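# Place the pumpkin on the mat as pictured

## Task

Set the pumpkin down on the mat so it sits and faces the way the reference image (manual) shows. It must lie entirely inside the mat, no other object may be on the mat, and nothing may be left tipped over.

## Robot and tools

Robot: one arm with six revolute joints and a parallel two-finger gripper, whose fingers move together under a single opening command. The gripper carries a wrist camera. Cameras: cam_head_left, cam_head_right and cam_wrist, each 672x504, on a stand beside the table.

Frame: the scene frame has its origin on the tabletop directly under the arm base. +z is up, and +y is to the left when facing along +x. The URDF root sits at (0, 0, +0.208) m with a slight tilt, quat_wxyz (+0.999, +0.020, +0.005, -0.038). The pinch point lies midway between the finger pads, about 1 cm behind the tips. The fingers point along its +z and close along its y.

Joint order, used in every row and every result list: waist, shoulder, elbow, wrist pitch, wrist yaw, wrist roll. Waist, wrist pitch and wrist roll have reversed signs compared with the URDF, both in commands and in readings. The stated URDF ranges (rad) are: waist -2.618 to 3.054, shoulder 0 to 3.142, elbow 0 to 3.142, wrist pitch -1.571 to 1.571, wrist yaw -1.571 to 1.571, wrist roll -2.094 to 2.094. For a reversed joint, flip the range, so URDF 1.2 reads about -1.2. The real limits may differ from these by up to 0.059 rad.

A row: seven numbers, each in [-1, 1]. The first six are joint offsets, measured from the Joint targets that held when the action (or move) began, not from the previous row. Sending the same offset again moves the joint further. Scale: 1.0 equals 2.224 rad for waist, shoulder and elbow, and 8.485 rad for the three wrist joints. The seventh number is the gripper opening. It is absolute, not an offset: +1 fully open (pads about 0.094 m apart), -1 closed. Always resend the current opening to keep it unchanged, because 0 is itself a command. An action is rejected if it would push a joint more than 0.059 rad beyond its range.

execute_actions(actions, cameras): actions is a list of actions. Each action has up to 15 rows, one per 1/30 s step. A short action repeats its last row until all 15 steps are used. Images are returned only if actions is empty or cameras lists them. ["all"] gives every camera and [] gives none.

move(target, speed, blend, opening_speed, grip_force, blocking, cameras): target is one seven-number row, or a list of up to 15 rows. Every row is an offset from the same starting Joint targets, not chained. speed is the top speed in rad/s of the joint with the longest way to go: 0.01 to 12.57, default 0.5. It can be one value, or one value per leg. blend (rad) rounds off intermediate points; 0 means stop at each one. opening_speed is the rate of change of the opening per second, 0.2 or higher; use it slowly for delicate grasps. grip_force is the per-pad limit in N, 10 to 50. It persists once set; lower values close more slowly. blocking=false returns early while the arm keeps moving. Paths do not avoid obstacles. The result adds a 'move:' line: done (within 0.035 rad of target and at rest), off_target, moving, held or fault, with limits=held if steps were withheld. Neither done nor off_target proves there was no contact.

wait(seconds 0 to 10, cameras) lets time run. stop(cameras) brakes a running move. zoom_image(camera, region=[x0,y0,x1,y1]) enlarges part of the latest image from one of the three cameras. The region is in pixels from the top-left corner and can be at most 504 by 504. show_instructions displays the reference image. read_manual gives licence text only. finished_scene(scene) ends the scene (scene 1 or 2) and cannot be undone.

Results list Joint positions (rad, then finger gap in m), Joint velocities (or 'within noise'), and Joint targets, which are the base for your next offsets. They also give Tool commands, grip_measured (on the same -1..1 scale as the opening), grip_effort_nm (negative means closing; it is not a pad force), and joint torques in N m. Action calls also list joint positions at sample steps. 'joint sent to its limit' means a joint was clipped at its end. 'joint command not followed' means the clearance check changed the targets. Each joint's target can only run a limited distance ahead of its measured angle: 0.339 rad for the large joints, 2.2 for the wrists. Large steps therefore take several actions.

Grasping: the pads reach full squeeze (about 50 to 64 N) a little past first contact, so command an opening a bit below the object's width. To release, command an opening well above grip_measured.

Avoid dropping the object from any height, and avoid fast contact, slamming, or pressing the gripper into the table or the stand. Do not knock objects over or off the table. An object left off the table fails the task. After a contact stalls the arm, command the targets back past the measured positions to stop pushing. Loose objects may occasionally be nudged by the scene. Long holds, a stretched-out arm or straining at a limit heat the motors. MOTOR HOT appears at 75 °C. At 90 °C the arm folds up and stays idle. At 100 °C it goes limp.

Each tool is called after "Request:" as a command line: name --argument value for each argument, lists and objects as JSON in quotes; but a table of rows of numbers goes row by row, as --pt "numbers of a row", without its own name.

Reference images:

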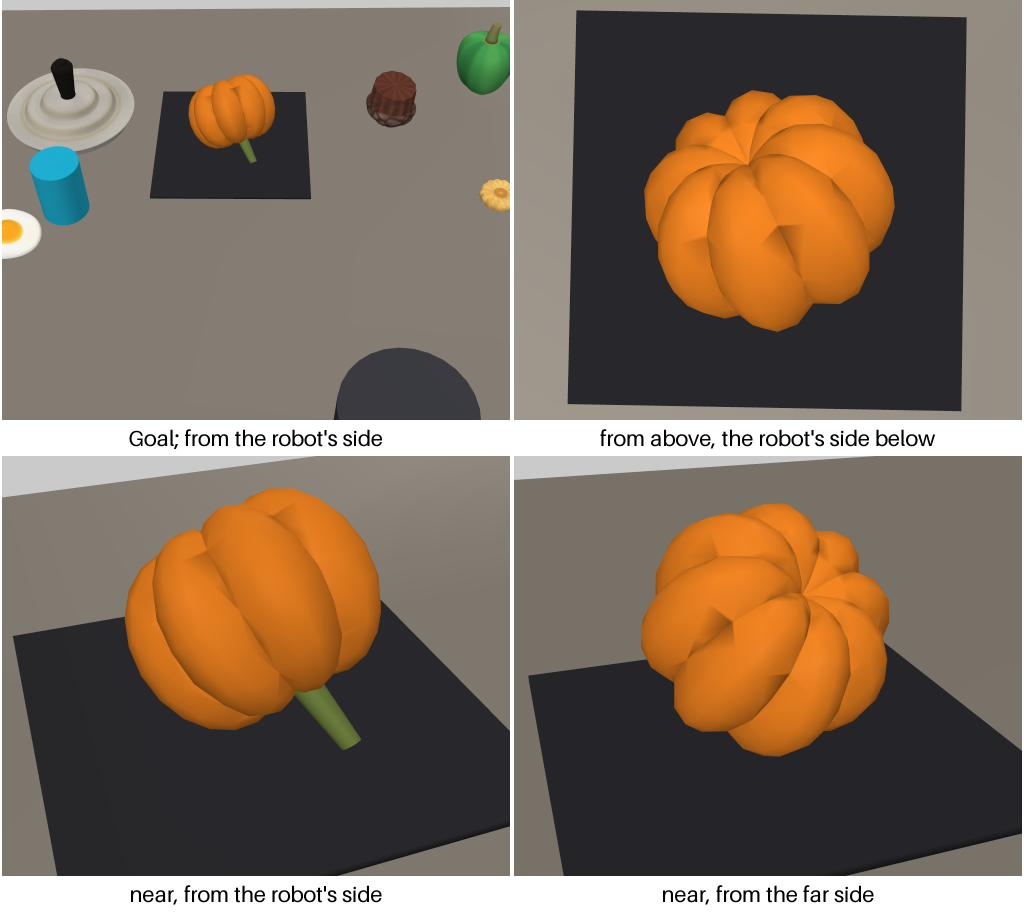

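## Session

Request:
execute_actions --actions '[]'

Scene clock: 0.00 s.
grip_measured=+1.000 grip_effort_nm=n/a
Joint positions: [-0.208 2.4 0.314 -1.338 -0.129 -0.065 0.094]
Joint velocities: within noise
Joint torques (N m): no reading
Heat: 51 °C.
Joint targets: [-0.209 2.397 0.313 -1.339 -0.131 -0.064]
Tool commands: gripper/opening=+1.0

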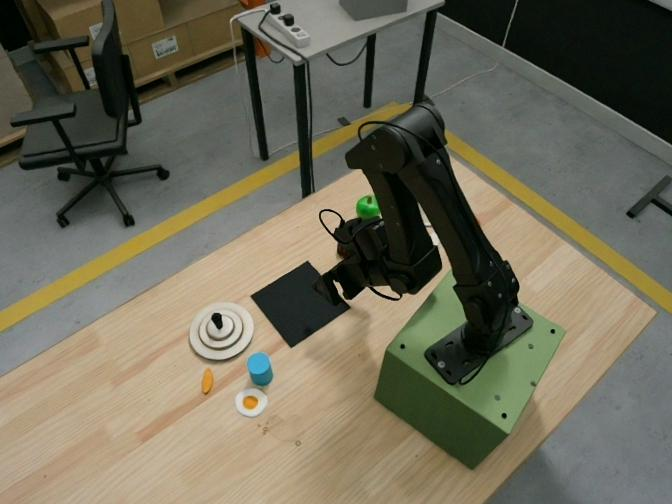

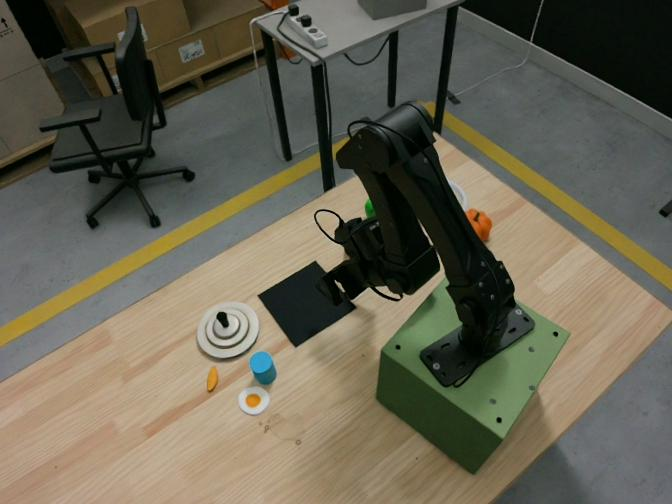

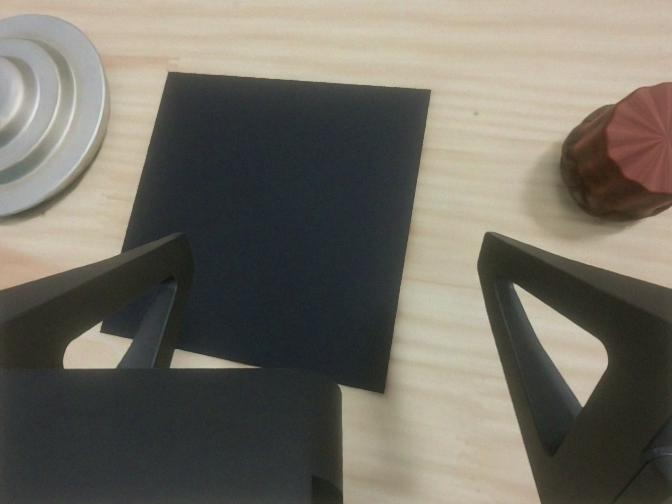

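Request:
zoom_image --camera "cam_head_right" --region '[320, 160, 520, 310]'

Request:
zoom_image --camera "cam_head_left" --region '[320, 160, 520, 310]'

Scaled by 2.520 from the camera's 672x504 image, which has a finer 960x720 frame.

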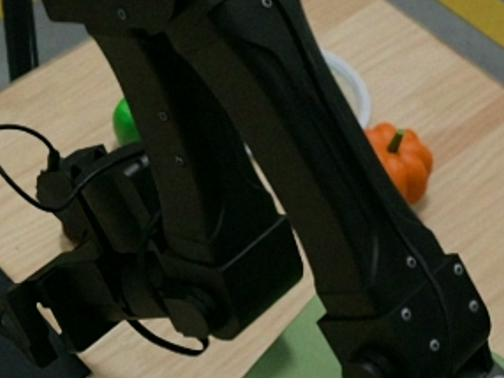

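Scaled by 2.520 from the camera's 672x504 image, which has a finer 960x720 frame.

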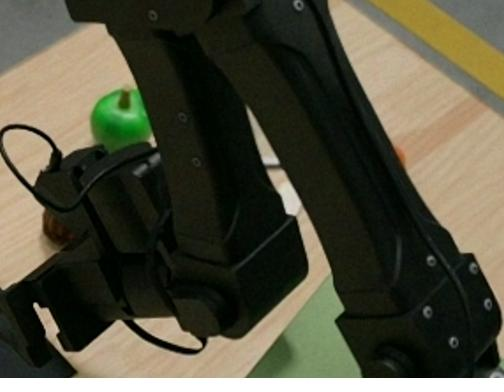

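Request:
move --target '[0.5886,-0.4209,0.1542,0.1749,0.0154,0.0075,1]' --speed 1.2 --cameras '["all"]'

Scene clock: 31.50 s.
grip_measured=+1.000 grip_effort_nm=-0.01
Joint positions: [1.098 1.481 0.64 0.133 -0.002 -0.008 0.094]
Joint torques (N m): [0.14 -7.95 7.32 -0.9 0.01 0.08]
Heat: 54 °C.
Joint targets: [1.101 1.461 0.656 0.145 0.000 0.000]
move: done

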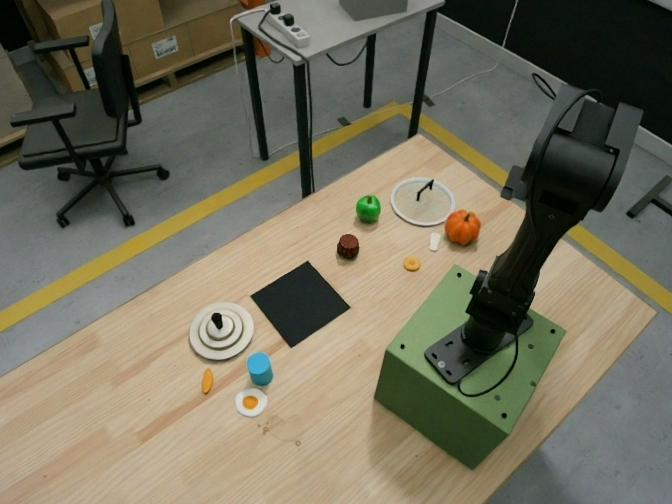

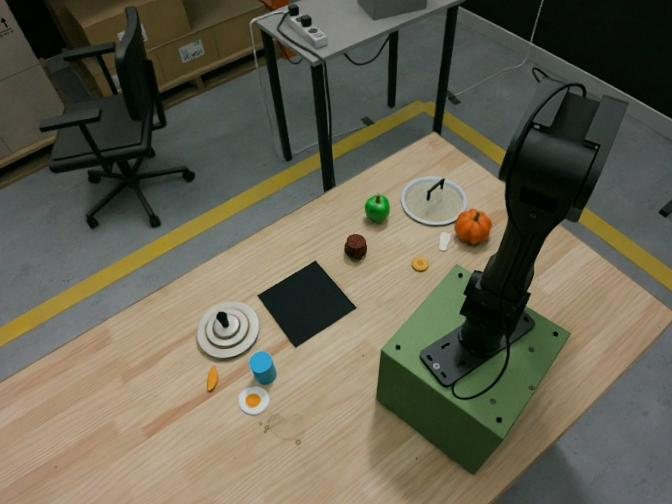

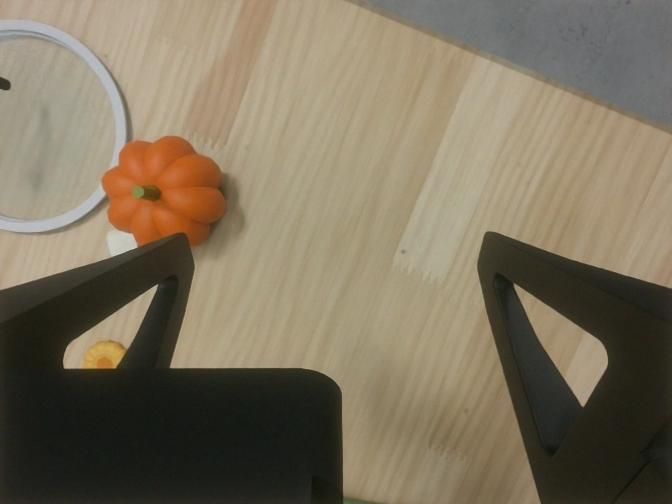

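Request:
move --target '[-0.152,0,0,0,0,0,1]' --speed 1.0 --cameras '["all"]'

Request:
zoom_image --camera "cam_wrist" --region '[200, 50, 480, 260]'

Request:
zoom_image --camera "cam_head_right" --region '[390, 160, 510, 250]'

Request:
zoom_image --camera "cam_head_left" --region '[390, 160, 510, 250]'

Scene clock: 73.40 s.
grip_measured=+1.000 grip_effort_nm=-0.01
Joint positions: [0.765 1.481 0.64 0.133 -0.001 -0.007 0.094]
Joint torques (N m): [-0.4 -7.98 7.31 -0.9 -0.01 0.06]
Heat: 54 °C.
Joint targets: [0.763 1.461 0.656 0.145 0.000 0.000]
move: done

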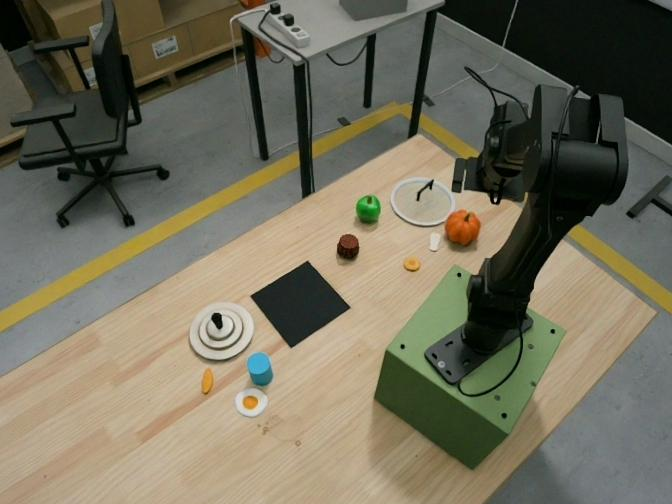

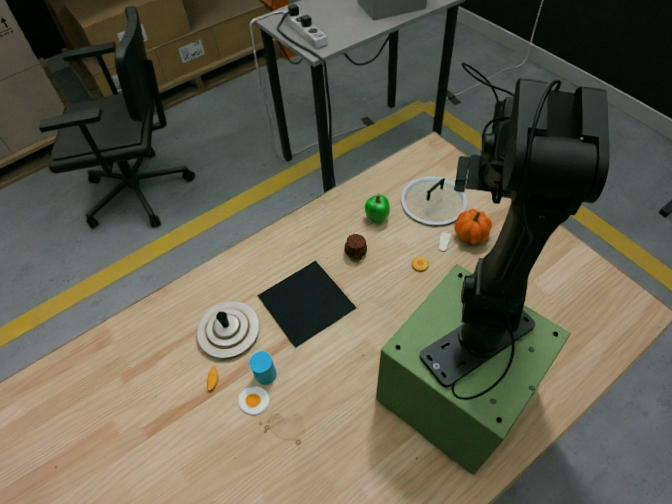

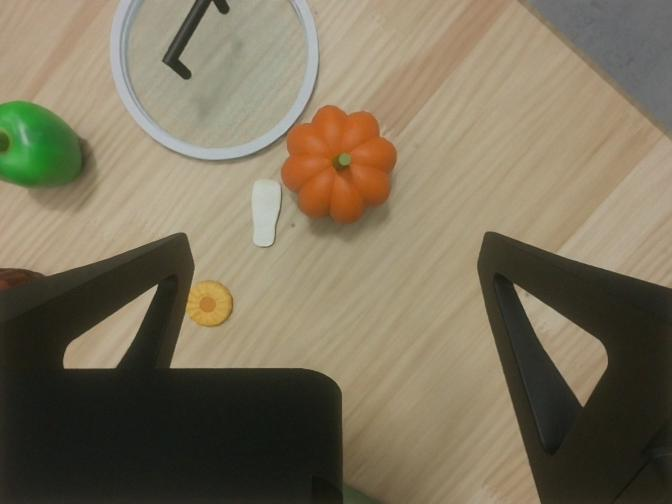

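Scaled by 1.800 from the camera's 672x504 image, which has a finer 960x720 frame.

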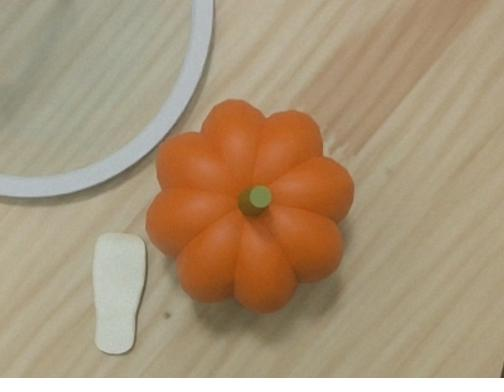

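Scaled by 4.200 from the camera's 672x504 image, which has a finer 960x720 frame.

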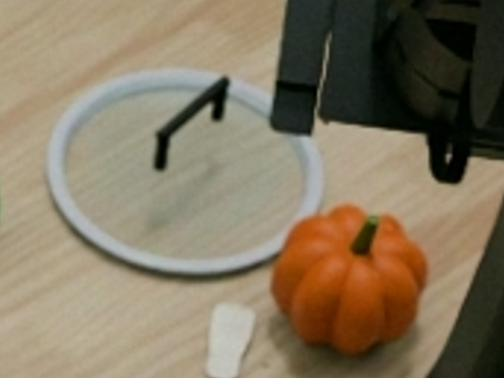

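Scaled by 4.200 from the camera's 672x504 image, which has a finer 960x720 frame.

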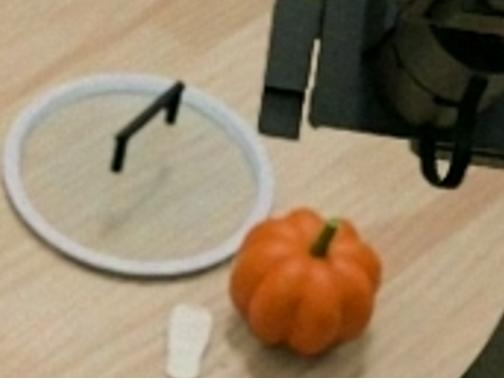

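Request:
move --target '[0,0.2397,0.0463,-0.054,0,0,1]' --speed 1.0 --cameras '["cam_wrist"]'

Request:
zoom_image --camera "cam_wrist" --region '[216, 132, 456, 372]'

Scene clock: 108.23 s.
grip_measured=+1.000 grip_effort_nm=-0.01
Joint positions: [0.765 1.979 0.743 -0.296 -0.001 -0.007 0.094]
Joint torques (N m): [-0.46 -8.25 5.67 -1.21 -0.01 0.07]
Heat: 54 °C.
Joint targets: [0.763 1.994 0.759 -0.313 0.000 0.000]
move: done
Images, in order (width x height): cam_wrist 672x504.

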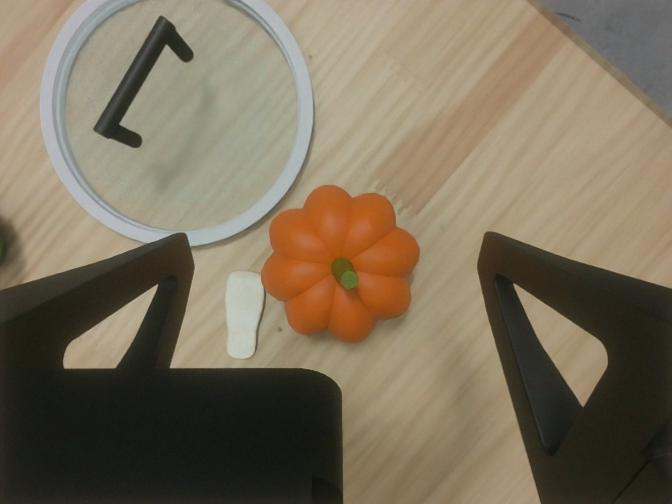

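Scaled by 2.100 from the camera's 672x504 image, which has a finer 960x720 frame.

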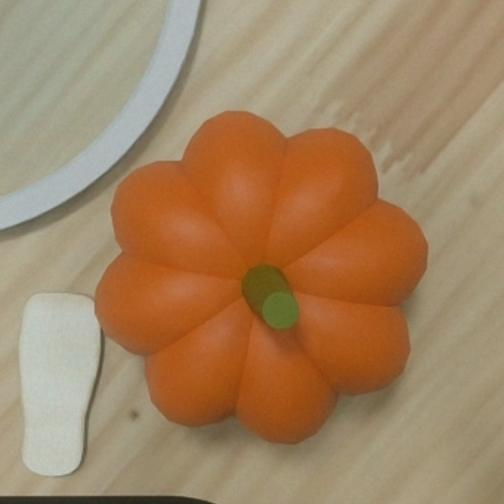

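Request:
move --target '[-0.0436,0.3424,0.6638,0.1972,0.01926,0.0554,1]' --speed 1.2 --cameras '["all"]'

Scene clock: 190.93 s.
grip_measured=+1.000 grip_effort_nm=-0.02
Joint positions: [0.671 2.722 2.214 1.347 0.158 0.462 0.094]
Joint torques (N m): [-0.69 -12.89 7.08 0.67 0.08 0.06]
Heat: 49 °C.
Joint targets: [0.666 2.756 2.236 1.360 0.163 0.470]
move: done

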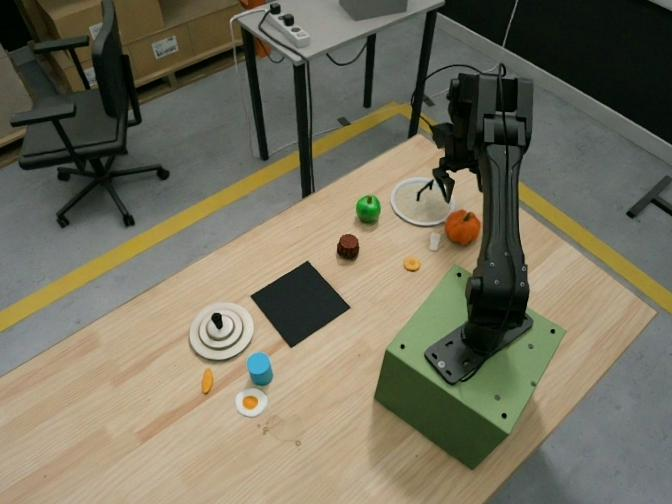

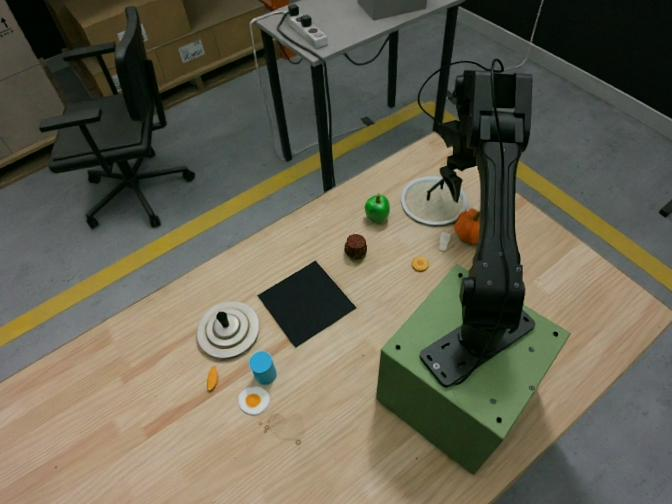

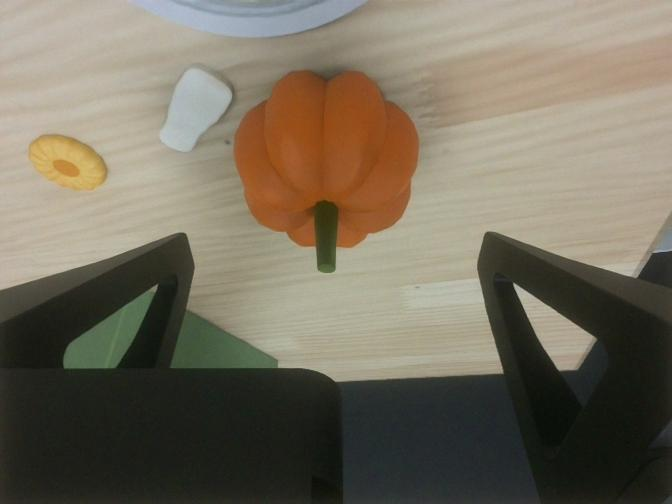

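Request:
move --target '[0.0164,0.0279,-0.1268,-0.0389,0.0014,0.0035,1]' --speed 0.25 --cameras '["all"]'

Scene clock: 207.03 s.
grip_measured=+1.000 grip_effort_nm=-0.01
Joint positions: [0.697 2.79 1.958 1.046 0.17 0.492 0.094]
Joint torques (N m): [0.02 -12.67 4.01 0.42 0.11 0.1]
Heat: 49 °C.
Joint targets: [0.702 2.818 1.954 1.030 0.175 0.499]
move: done

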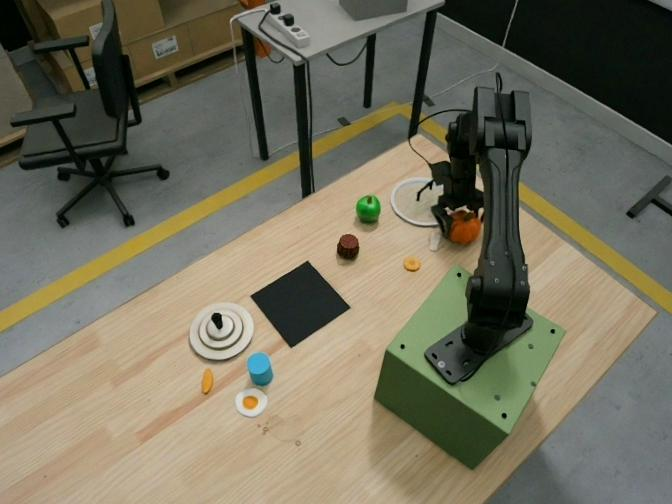

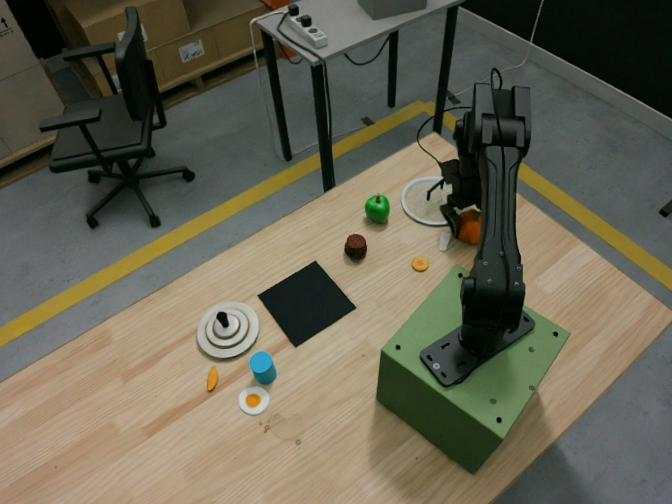

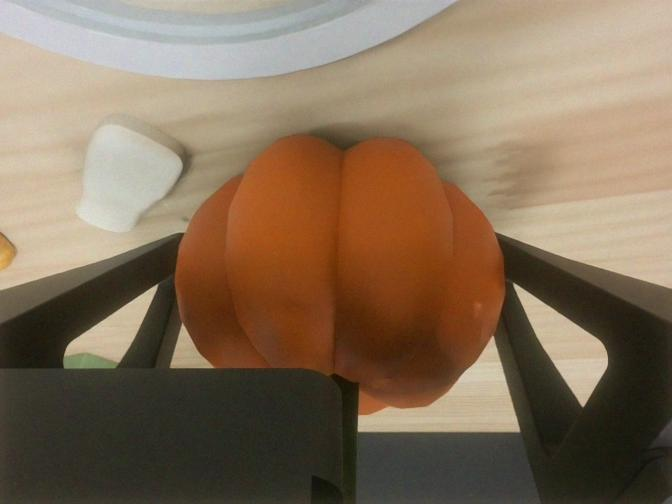

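Request:
move --target '[0,0,0,0,0,0,0.45]' --opening_speed 0.4 --grip_force 35 --cameras '["cam_wrist"]'

Scene clock: 213.40 s.
grip_measured=+0.687 grip_effort_nm=-0.75
Joint positions: [0.697 2.79 1.958 1.045 0.173 0.492 0.079]
Joint torques (N m): [0.06 -12.74 4.08 0.43 0.07 0.07]
Heat: 49 °C.
Joint targets: [0.702 2.818 1.954 1.030 0.175 0.500]
grip_force (N): 35
move: done
Images, in order (width x height): cam_wrist 672x504.

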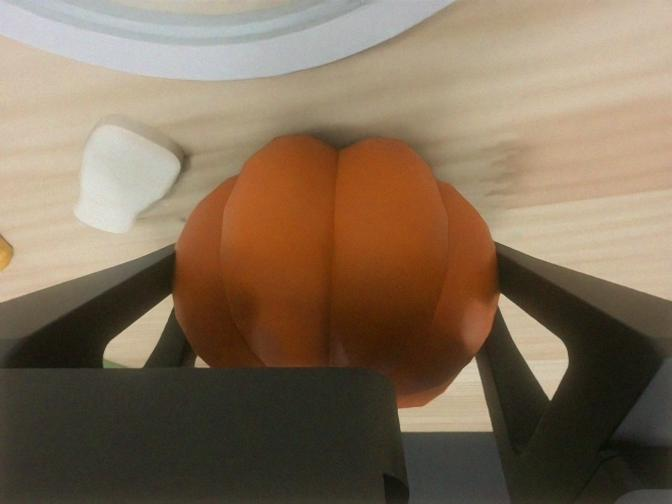

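Request:
zoom_image --camera "cam_wrist" --region '[0, 0, 500, 500]'

Request:
execute_actions --actions '[]' --cameras '["cam_head_left","cam_head_right"]'

Request:
zoom_image --camera "cam_head_left" --region '[230, 230, 580, 480]'

Scaled by 1.008 from the camera's 672x504 image, which has a finer 960x720 frame.

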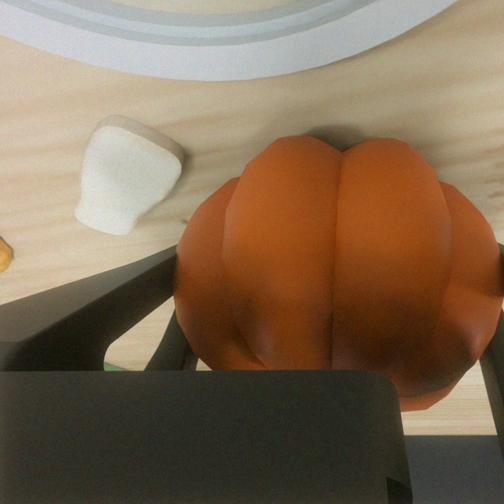

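Scene clock: 236.93 s.
grip_measured=+0.687 grip_effort_nm=-0.75
Joint positions: [0.697 2.79 1.958 1.045 0.173 0.492 0.079]
Joint velocities: within noise
Joint torques (N m): [0.02 -12.59 4.08 0.42 0.11 0.1]
Heat: 49 °C.
Joint targets: [0.702 2.818 1.954 1.030 0.175 0.500]
Tool commands: gripper/opening=+0.45
grip_force (N): 35
Images, in order (width x height): cam_head_left 672x504, cam_head_right 672x504.

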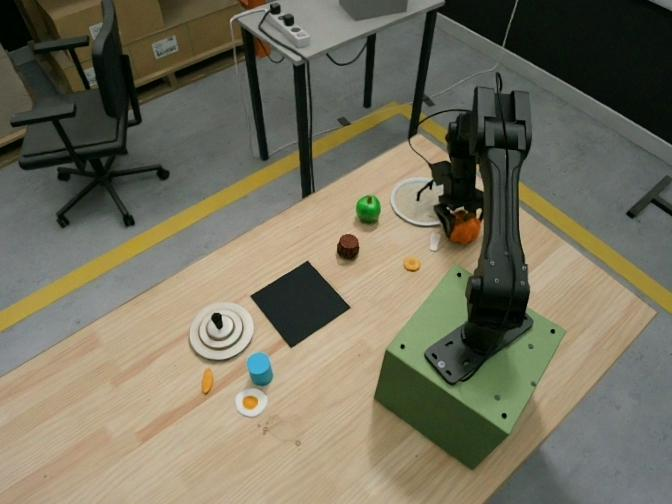

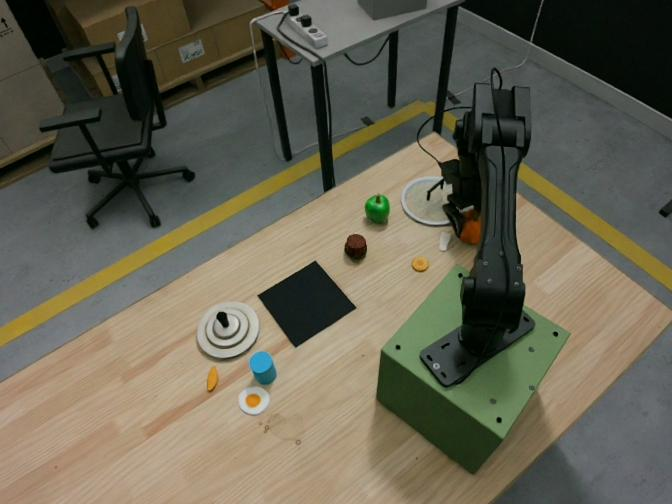

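Scaled by 1.440 from the camera's 672x504 image, which has a finer 960x720 frame.

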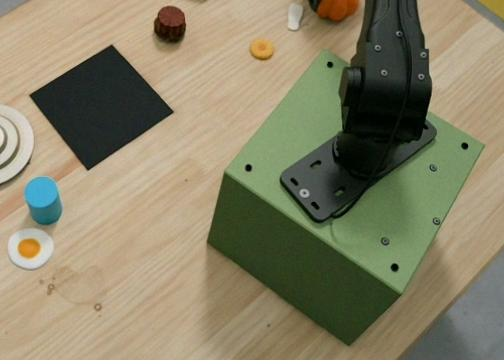

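Request:
move --pt "-0.0135 -0.0351 0.1268 0.0389 -0.0014 -0.0035 0.45" --pt "-0.1358 -0.4465 -0.29 -0.0408 -0.0206 -0.0589 0.45" --pt "-0.8552 -0.4465 -0.29 -0.0408 -0.0206 -0.0589 0.45" --pt "-0.9933 0.0216 -0.33 -0.2965 -0.0206 -0.0589 0.45" --speed '[0.4,1.2,1.3,1.2]' --blend '[0.05,0.2,0.2,0]' --cameras '["all"]'

Scene clock: 304.37 s.
grip_measured=+0.687 grip_effort_nm=-0.75
Joint positions: [-1.505 2.845 1.22 -1.462 -0.001 0.007 0.079]
Joint torques (N m): [-0.36 -11.95 3.28 -1.92 0.02 -0.09]
Heat: 48 °C.
Joint targets: [-1.507 2.866 1.220 -1.485 0.000 0.000]
grip_force (N): 35
move: done

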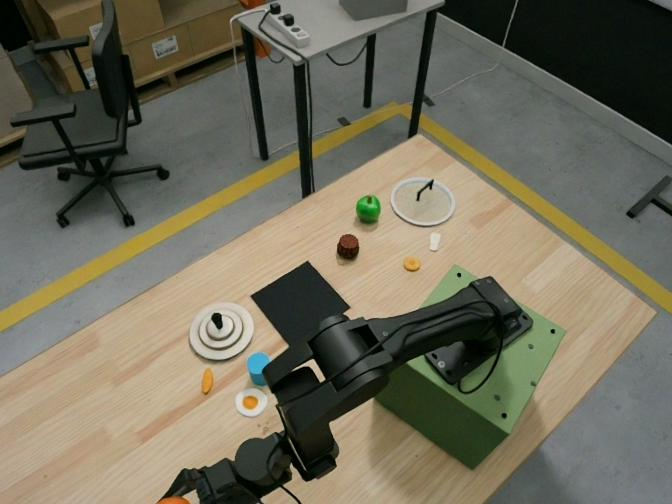

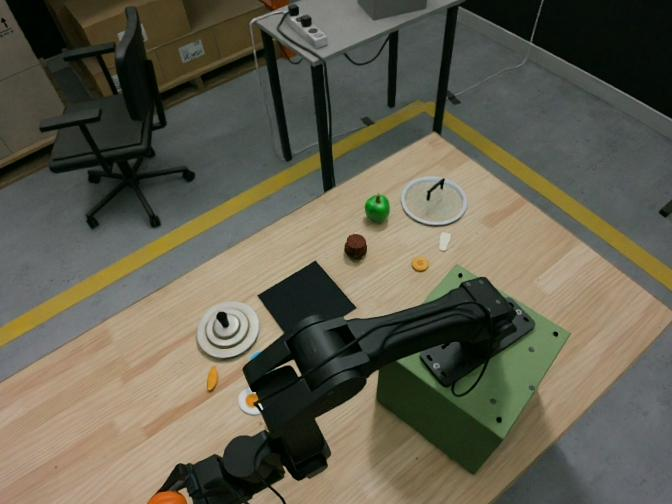

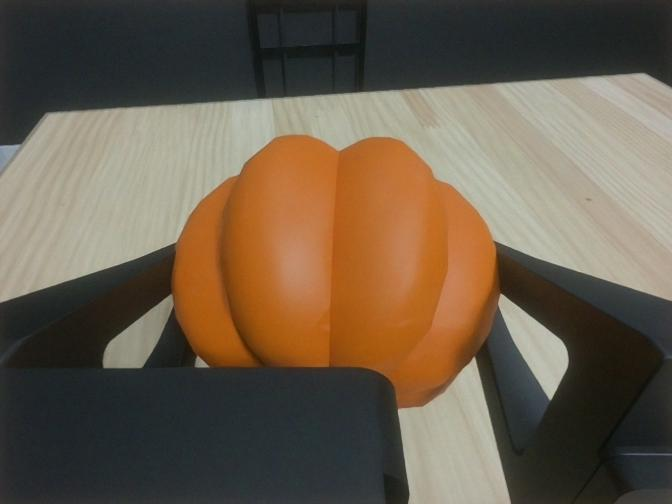

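Request:
move --target '[0,0.112,0.0899,-0.0047,0,0,0.45]' --speed 0.4 --cameras '["all"]'

Scene clock: 308.80 s.
grip_measured=+0.687 grip_effort_nm=-0.75
Joint positions: [-1.505 3.09 1.406 -1.502 -0.001 0.007 0.079]
Joint torques (N m): [-0.46 -11.73 4.04 -1.89 0.02 -0.11]
Heat: 48 °C.
Joint targets: [-1.507 3.115 1.420 -1.525 0.000 0.000]
grip_force (N): 35
move: done

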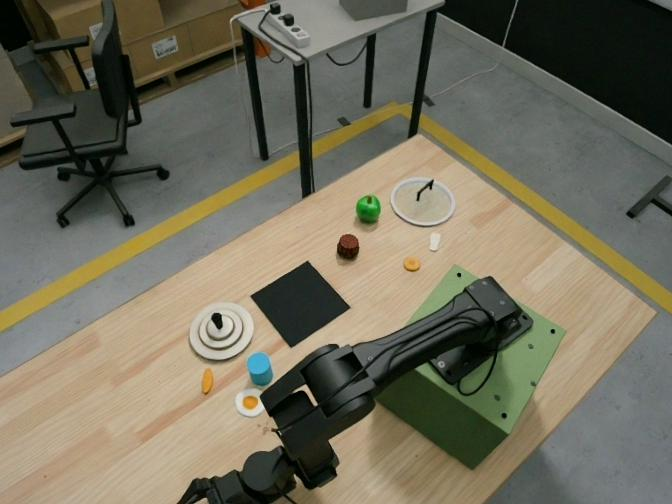

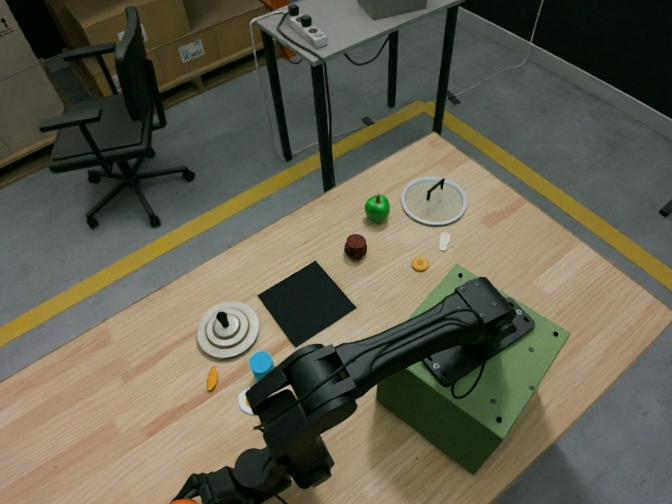

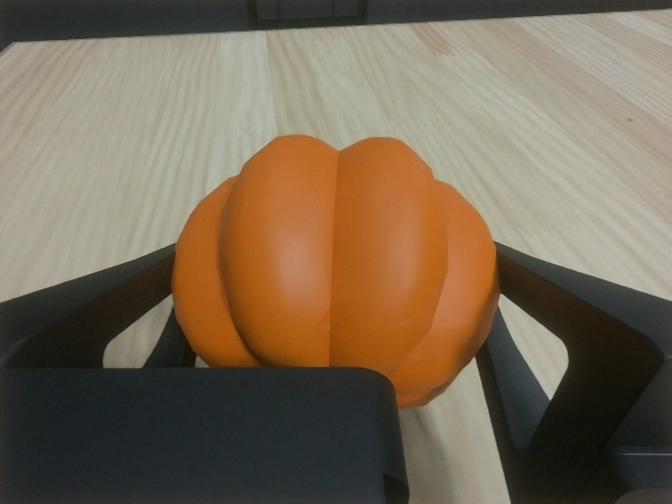

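Request:
move --pt "-0.0418 -0.3215 -0.0315 0.0619 0 0 0.45" --pt "-0.1938 -0.1311 -0.0013 0.1672 0.1768 -0.1484 0.45" --speed '[0.8,1.0]' --blend '[0.1,0]' --cameras '["all"]'

Scene clock: 340.23 s.
grip_measured=+0.687 grip_effort_nm=-0.75
Joint positions: [-1.911 2.763 1.389 -0.24 1.255 -1.087 0.079]
Joint torques (N m): [0.44 -14.12 4.25 -0.74 0.6 0.08]
Heat: 47 °C.
Joint targets: [-1.905 2.759 1.395 -0.246 1.269 -1.080]
grip_force (N): 35
move: held (a check stopped the path); path passed 1 of 2 targets; limits=held; the wrist yaw is farthest, 0.245 rad from its target
joint command not followed: on one or more control steps a check withheld the commanded joint targets, and the robot was not sent them on those steps.
cause: the commanded joint targets, or the way to them, would bring two parts of the arm too close to each other (its wrist (the part past the wrist pitch) and its wrist camera, with the wrist yaw and the wrist roll between them, 7 mm apart when it was first held).

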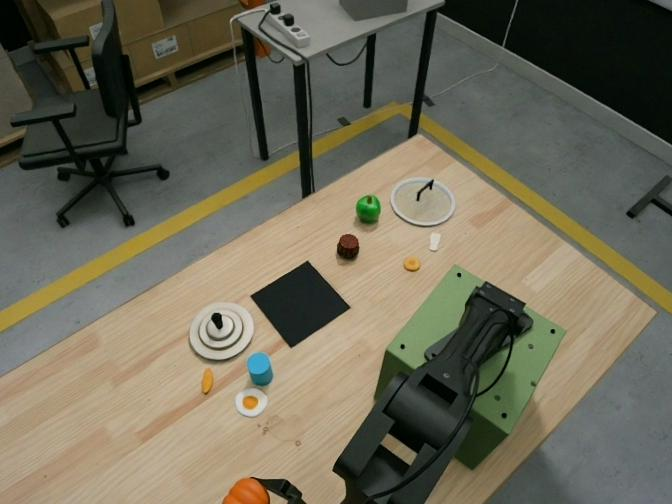

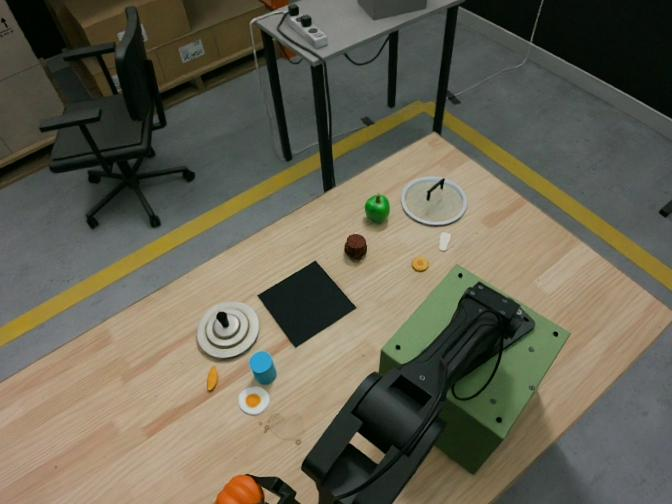

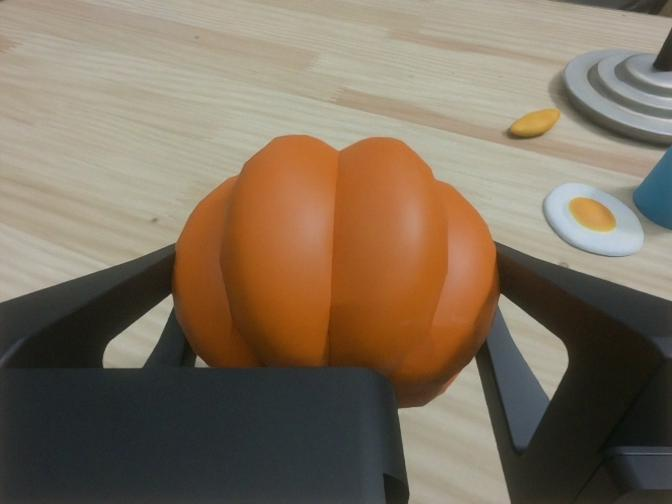

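Request:
move --pt "0.179 -0.1614 -0.0202 -0.0889 -0.1496 0.1273 0.45" --pt "0.179 0.0481 -0.0787 -0.1525 -0.1496 0.1273 0.45" --pt "0.179 0.172 -0.0135 -0.1549 -0.1496 0.1273 0.45" --speed '[1.0,0.8,0.25]' --blend '[0.1,0.05,0]' --cameras '["cam_wrist","cam_head_right"]'

Scene clock: 355.10 s.
grip_measured=+0.687 grip_effort_nm=-0.75
Joint positions: [-1.505 3.115 1.353 -1.54 0.006 -0.007 0.079]
Joint torques (N m): [-0.32 -11.08 3.44 -1.84 -0.08 0.07]
Heat: 47 °C.
Joint targets: [-1.507 3.141 1.365 -1.560 0.000 0.000]
grip_force (N): 35
move: done
Images, in order (width x height): cam_head_right 672x504, cam_wrist 672x504.

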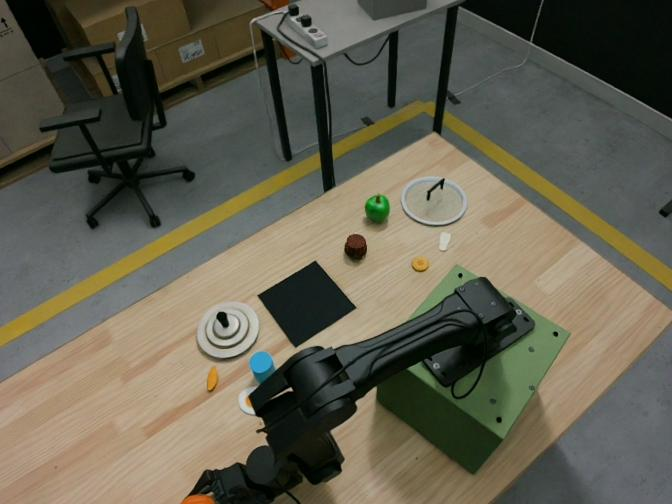

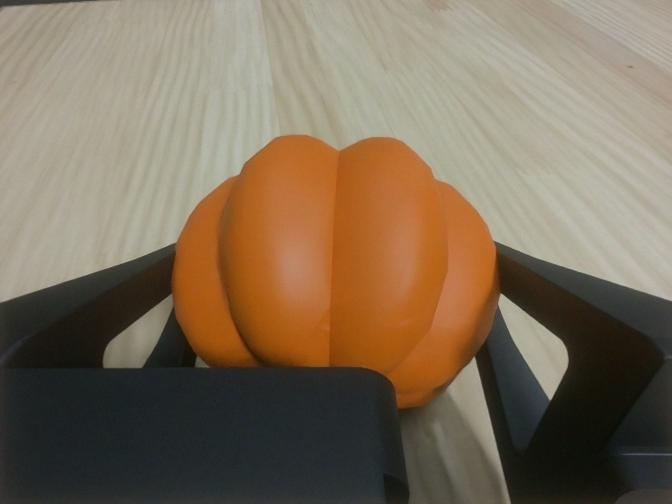

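Request:
move --target '[0,0,0,0.0052,0,0,0.45]' --speed 0.05 --cameras '["cam_wrist"]'

Scene clock: 359.93 s.
grip_measured=+0.687 grip_effort_nm=-0.76
Joint positions: [-1.505 3.115 1.353 -1.535 0.006 -0.007 0.079]
Joint torques (N m): [-0.39 -11.14 3.4 -1.5 -0.08 0.08]
Heat: 47 °C.
Joint targets: [-1.507 3.141 1.365 -1.516 0.000 0.000]
grip_force (N): 35
move: done
Images, in order (width x height): cam_wrist 672x504.

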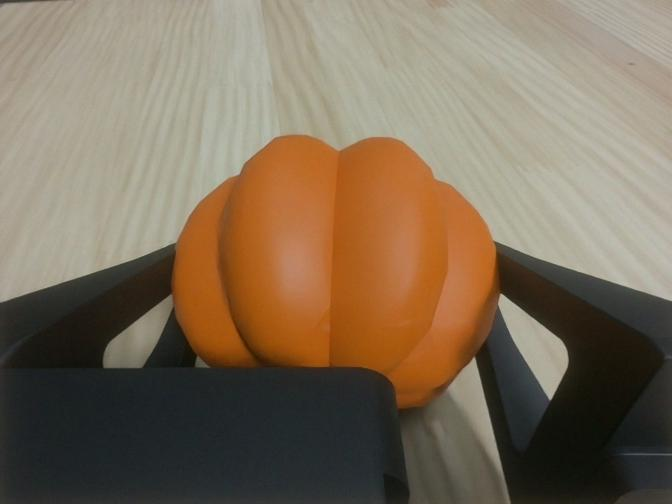

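Request:
move --target '[0,0,0,0.003,0,0,0.45]' --speed 0.05

Request:
move --target '[0,0,0,0.002,0,0,0.45]' --speed 0.05 --cameras '["cam_wrist"]'

Scene clock: 362.70 s.
grip_measured=+0.687 grip_effort_nm=-0.75
Joint positions: [-1.505 3.115 1.355 -1.531 0.006 -0.007 0.079]
Joint torques (N m): [-0.32 -11.07 3.17 -1.33 -0.07 0.08]
Heat: 47 °C.
Joint targets: [-1.507 3.141 1.365 -1.491 0.000 0.000]
grip_force (N): 35
move: off_target; the wrist pitch is farthest, 0.040 rad from its target

Scene clock: 363.40 s.
grip_measured=+0.687 grip_effort_nm=-0.75
Joint positions: [-1.505 3.115 1.355 -1.53 0.006 -0.007 0.079]
Joint torques (N m): [-0.38 -11.11 3.33 -1.16 -0.08 0.06]
Heat: 47 °C.
Joint targets: [-1.507 3.141 1.365 -1.474 0.000 0.000]
grip_force (N): 35
move: off_target; the wrist pitch is farthest, 0.056 rad from its target
Images, in order (width x height): cam_wrist 672x504.

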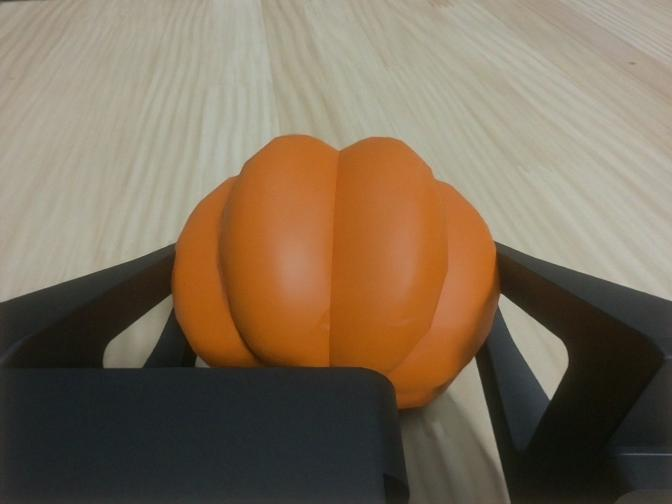

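Request:
move --target '[0,0,0,0.003,0,0,0.45]' --speed 0.05

Request:
move --target '[0,0,0,0.003,0,0,0.45]' --speed 0.05

Scene clock: 367.10 s.
grip_measured=+0.687 grip_effort_nm=-0.75
Joint positions: [-1.505 3.115 1.357 -1.526 0.006 -0.006 0.079]
Joint torques (N m): [-0.39 -11.21 3.18 -0.97 -0.05 0.06]
Heat: 46 °C.
Joint targets: [-1.507 3.141 1.365 -1.449 0.000 0.000]
grip_force (N): 35
move: off_target; the wrist pitch is farthest, 0.077 rad from its target

Scene clock: 367.83 s.
grip_measured=+0.687 grip_effort_nm=-0.76
Joint positions: [-1.505 3.115 1.357 -1.524 0.006 -0.006 0.079]
Joint torques (N m): [-0.4 -11.17 3.1 -0.77 -0.07 0.08]
Heat: 46 °C.
Joint targets: [-1.507 3.141 1.365 -1.423 0.000 0.000]
grip_force (N): 35
move: off_target; the wrist pitch is farthest, 0.101 rad from its target

Request:
move --target '[0,0,0,-0.003,0,0,0.78]' --opening_speed 0.2 --cameras '["cam_wrist"]'

Scene clock: 371.03 s.
grip_measured=+0.778 grip_effort_nm=0.08
Joint positions: [-1.505 3.115 1.358 -1.523 0.006 -0.006 0.084]
Joint torques (N m): [-0.36 -11.21 3.02 -0.96 -0.06 0.07]
Heat: 46 °C.
Joint targets: [-1.507 3.141 1.365 -1.448 0.000 0.000]
grip_force (N): 35
move: off_target; the wrist pitch is farthest, 0.075 rad from its target
Images, in order (width x height): cam_wrist 672x504.

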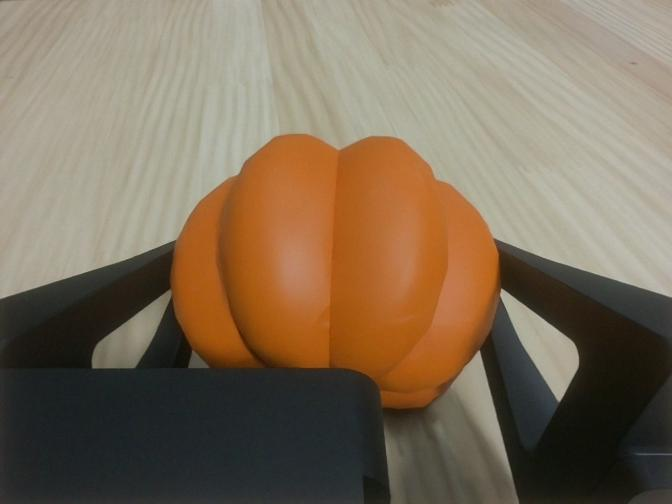

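Request:
move --target '[0,0,0,0,0,0,1]' --opening_speed 0.3 --cameras '["cam_wrist","cam_head_left"]'

Scene clock: 373.47 s.
grip_measured=+0.998 grip_effort_nm=0.11
Joint positions: [-1.505 3.115 1.358 -1.463 0.004 -0.006 0.094]
Joint torques (N m): [-0.42 -11.17 3.03 -1.53 -0.03 0.06]
Heat: 46 °C.
Joint targets: [-1.507 3.141 1.365 -1.448 0.000 0.000]
grip_force (N): 35
move: done
Images, in order (width x height): cam_head_left 672x504, cam_wrist 672x504.

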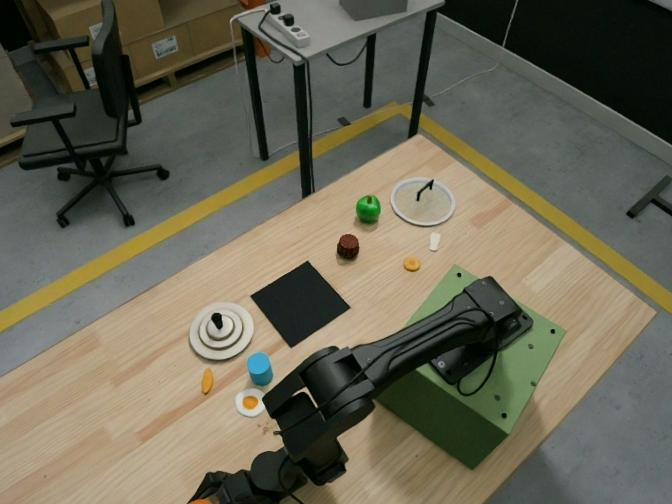

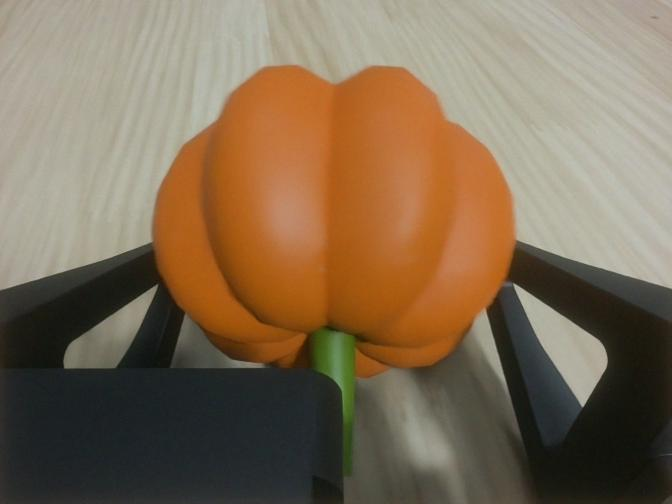

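Request:
wait --seconds 0.5 --cameras '["cam_wrist"]'

Scene clock: 376.40 s.
grip_measured=+0.998 grip_effort_nm=0.11
Joint positions: [-1.505 3.115 1.358 -1.463 0.004 -0.006 0.094]
Joint torques (N m): [-0.38 -11.14 2.99 -1.54 -0.06 0.07]
Heat: 46 °C.
Joint targets: [-1.507 3.141 1.365 -1.449 0.000 0.000]
Tool commands: gripper/opening=+1.0
grip_force (N): 35
wait: 0.50 s; at rest from the start
Images, in order (width x height): cam_wrist 672x504.

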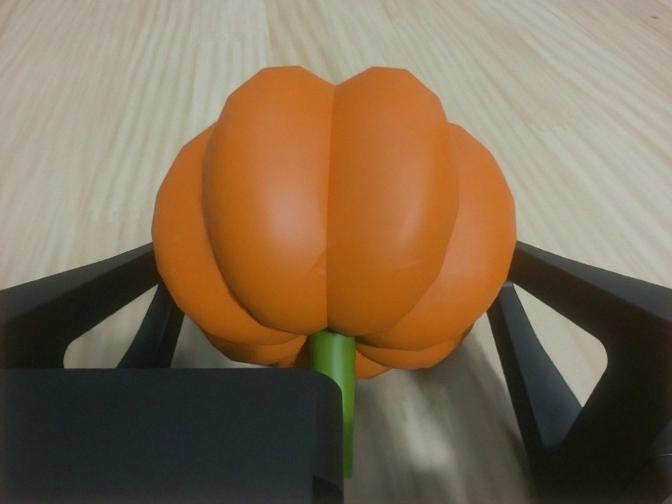

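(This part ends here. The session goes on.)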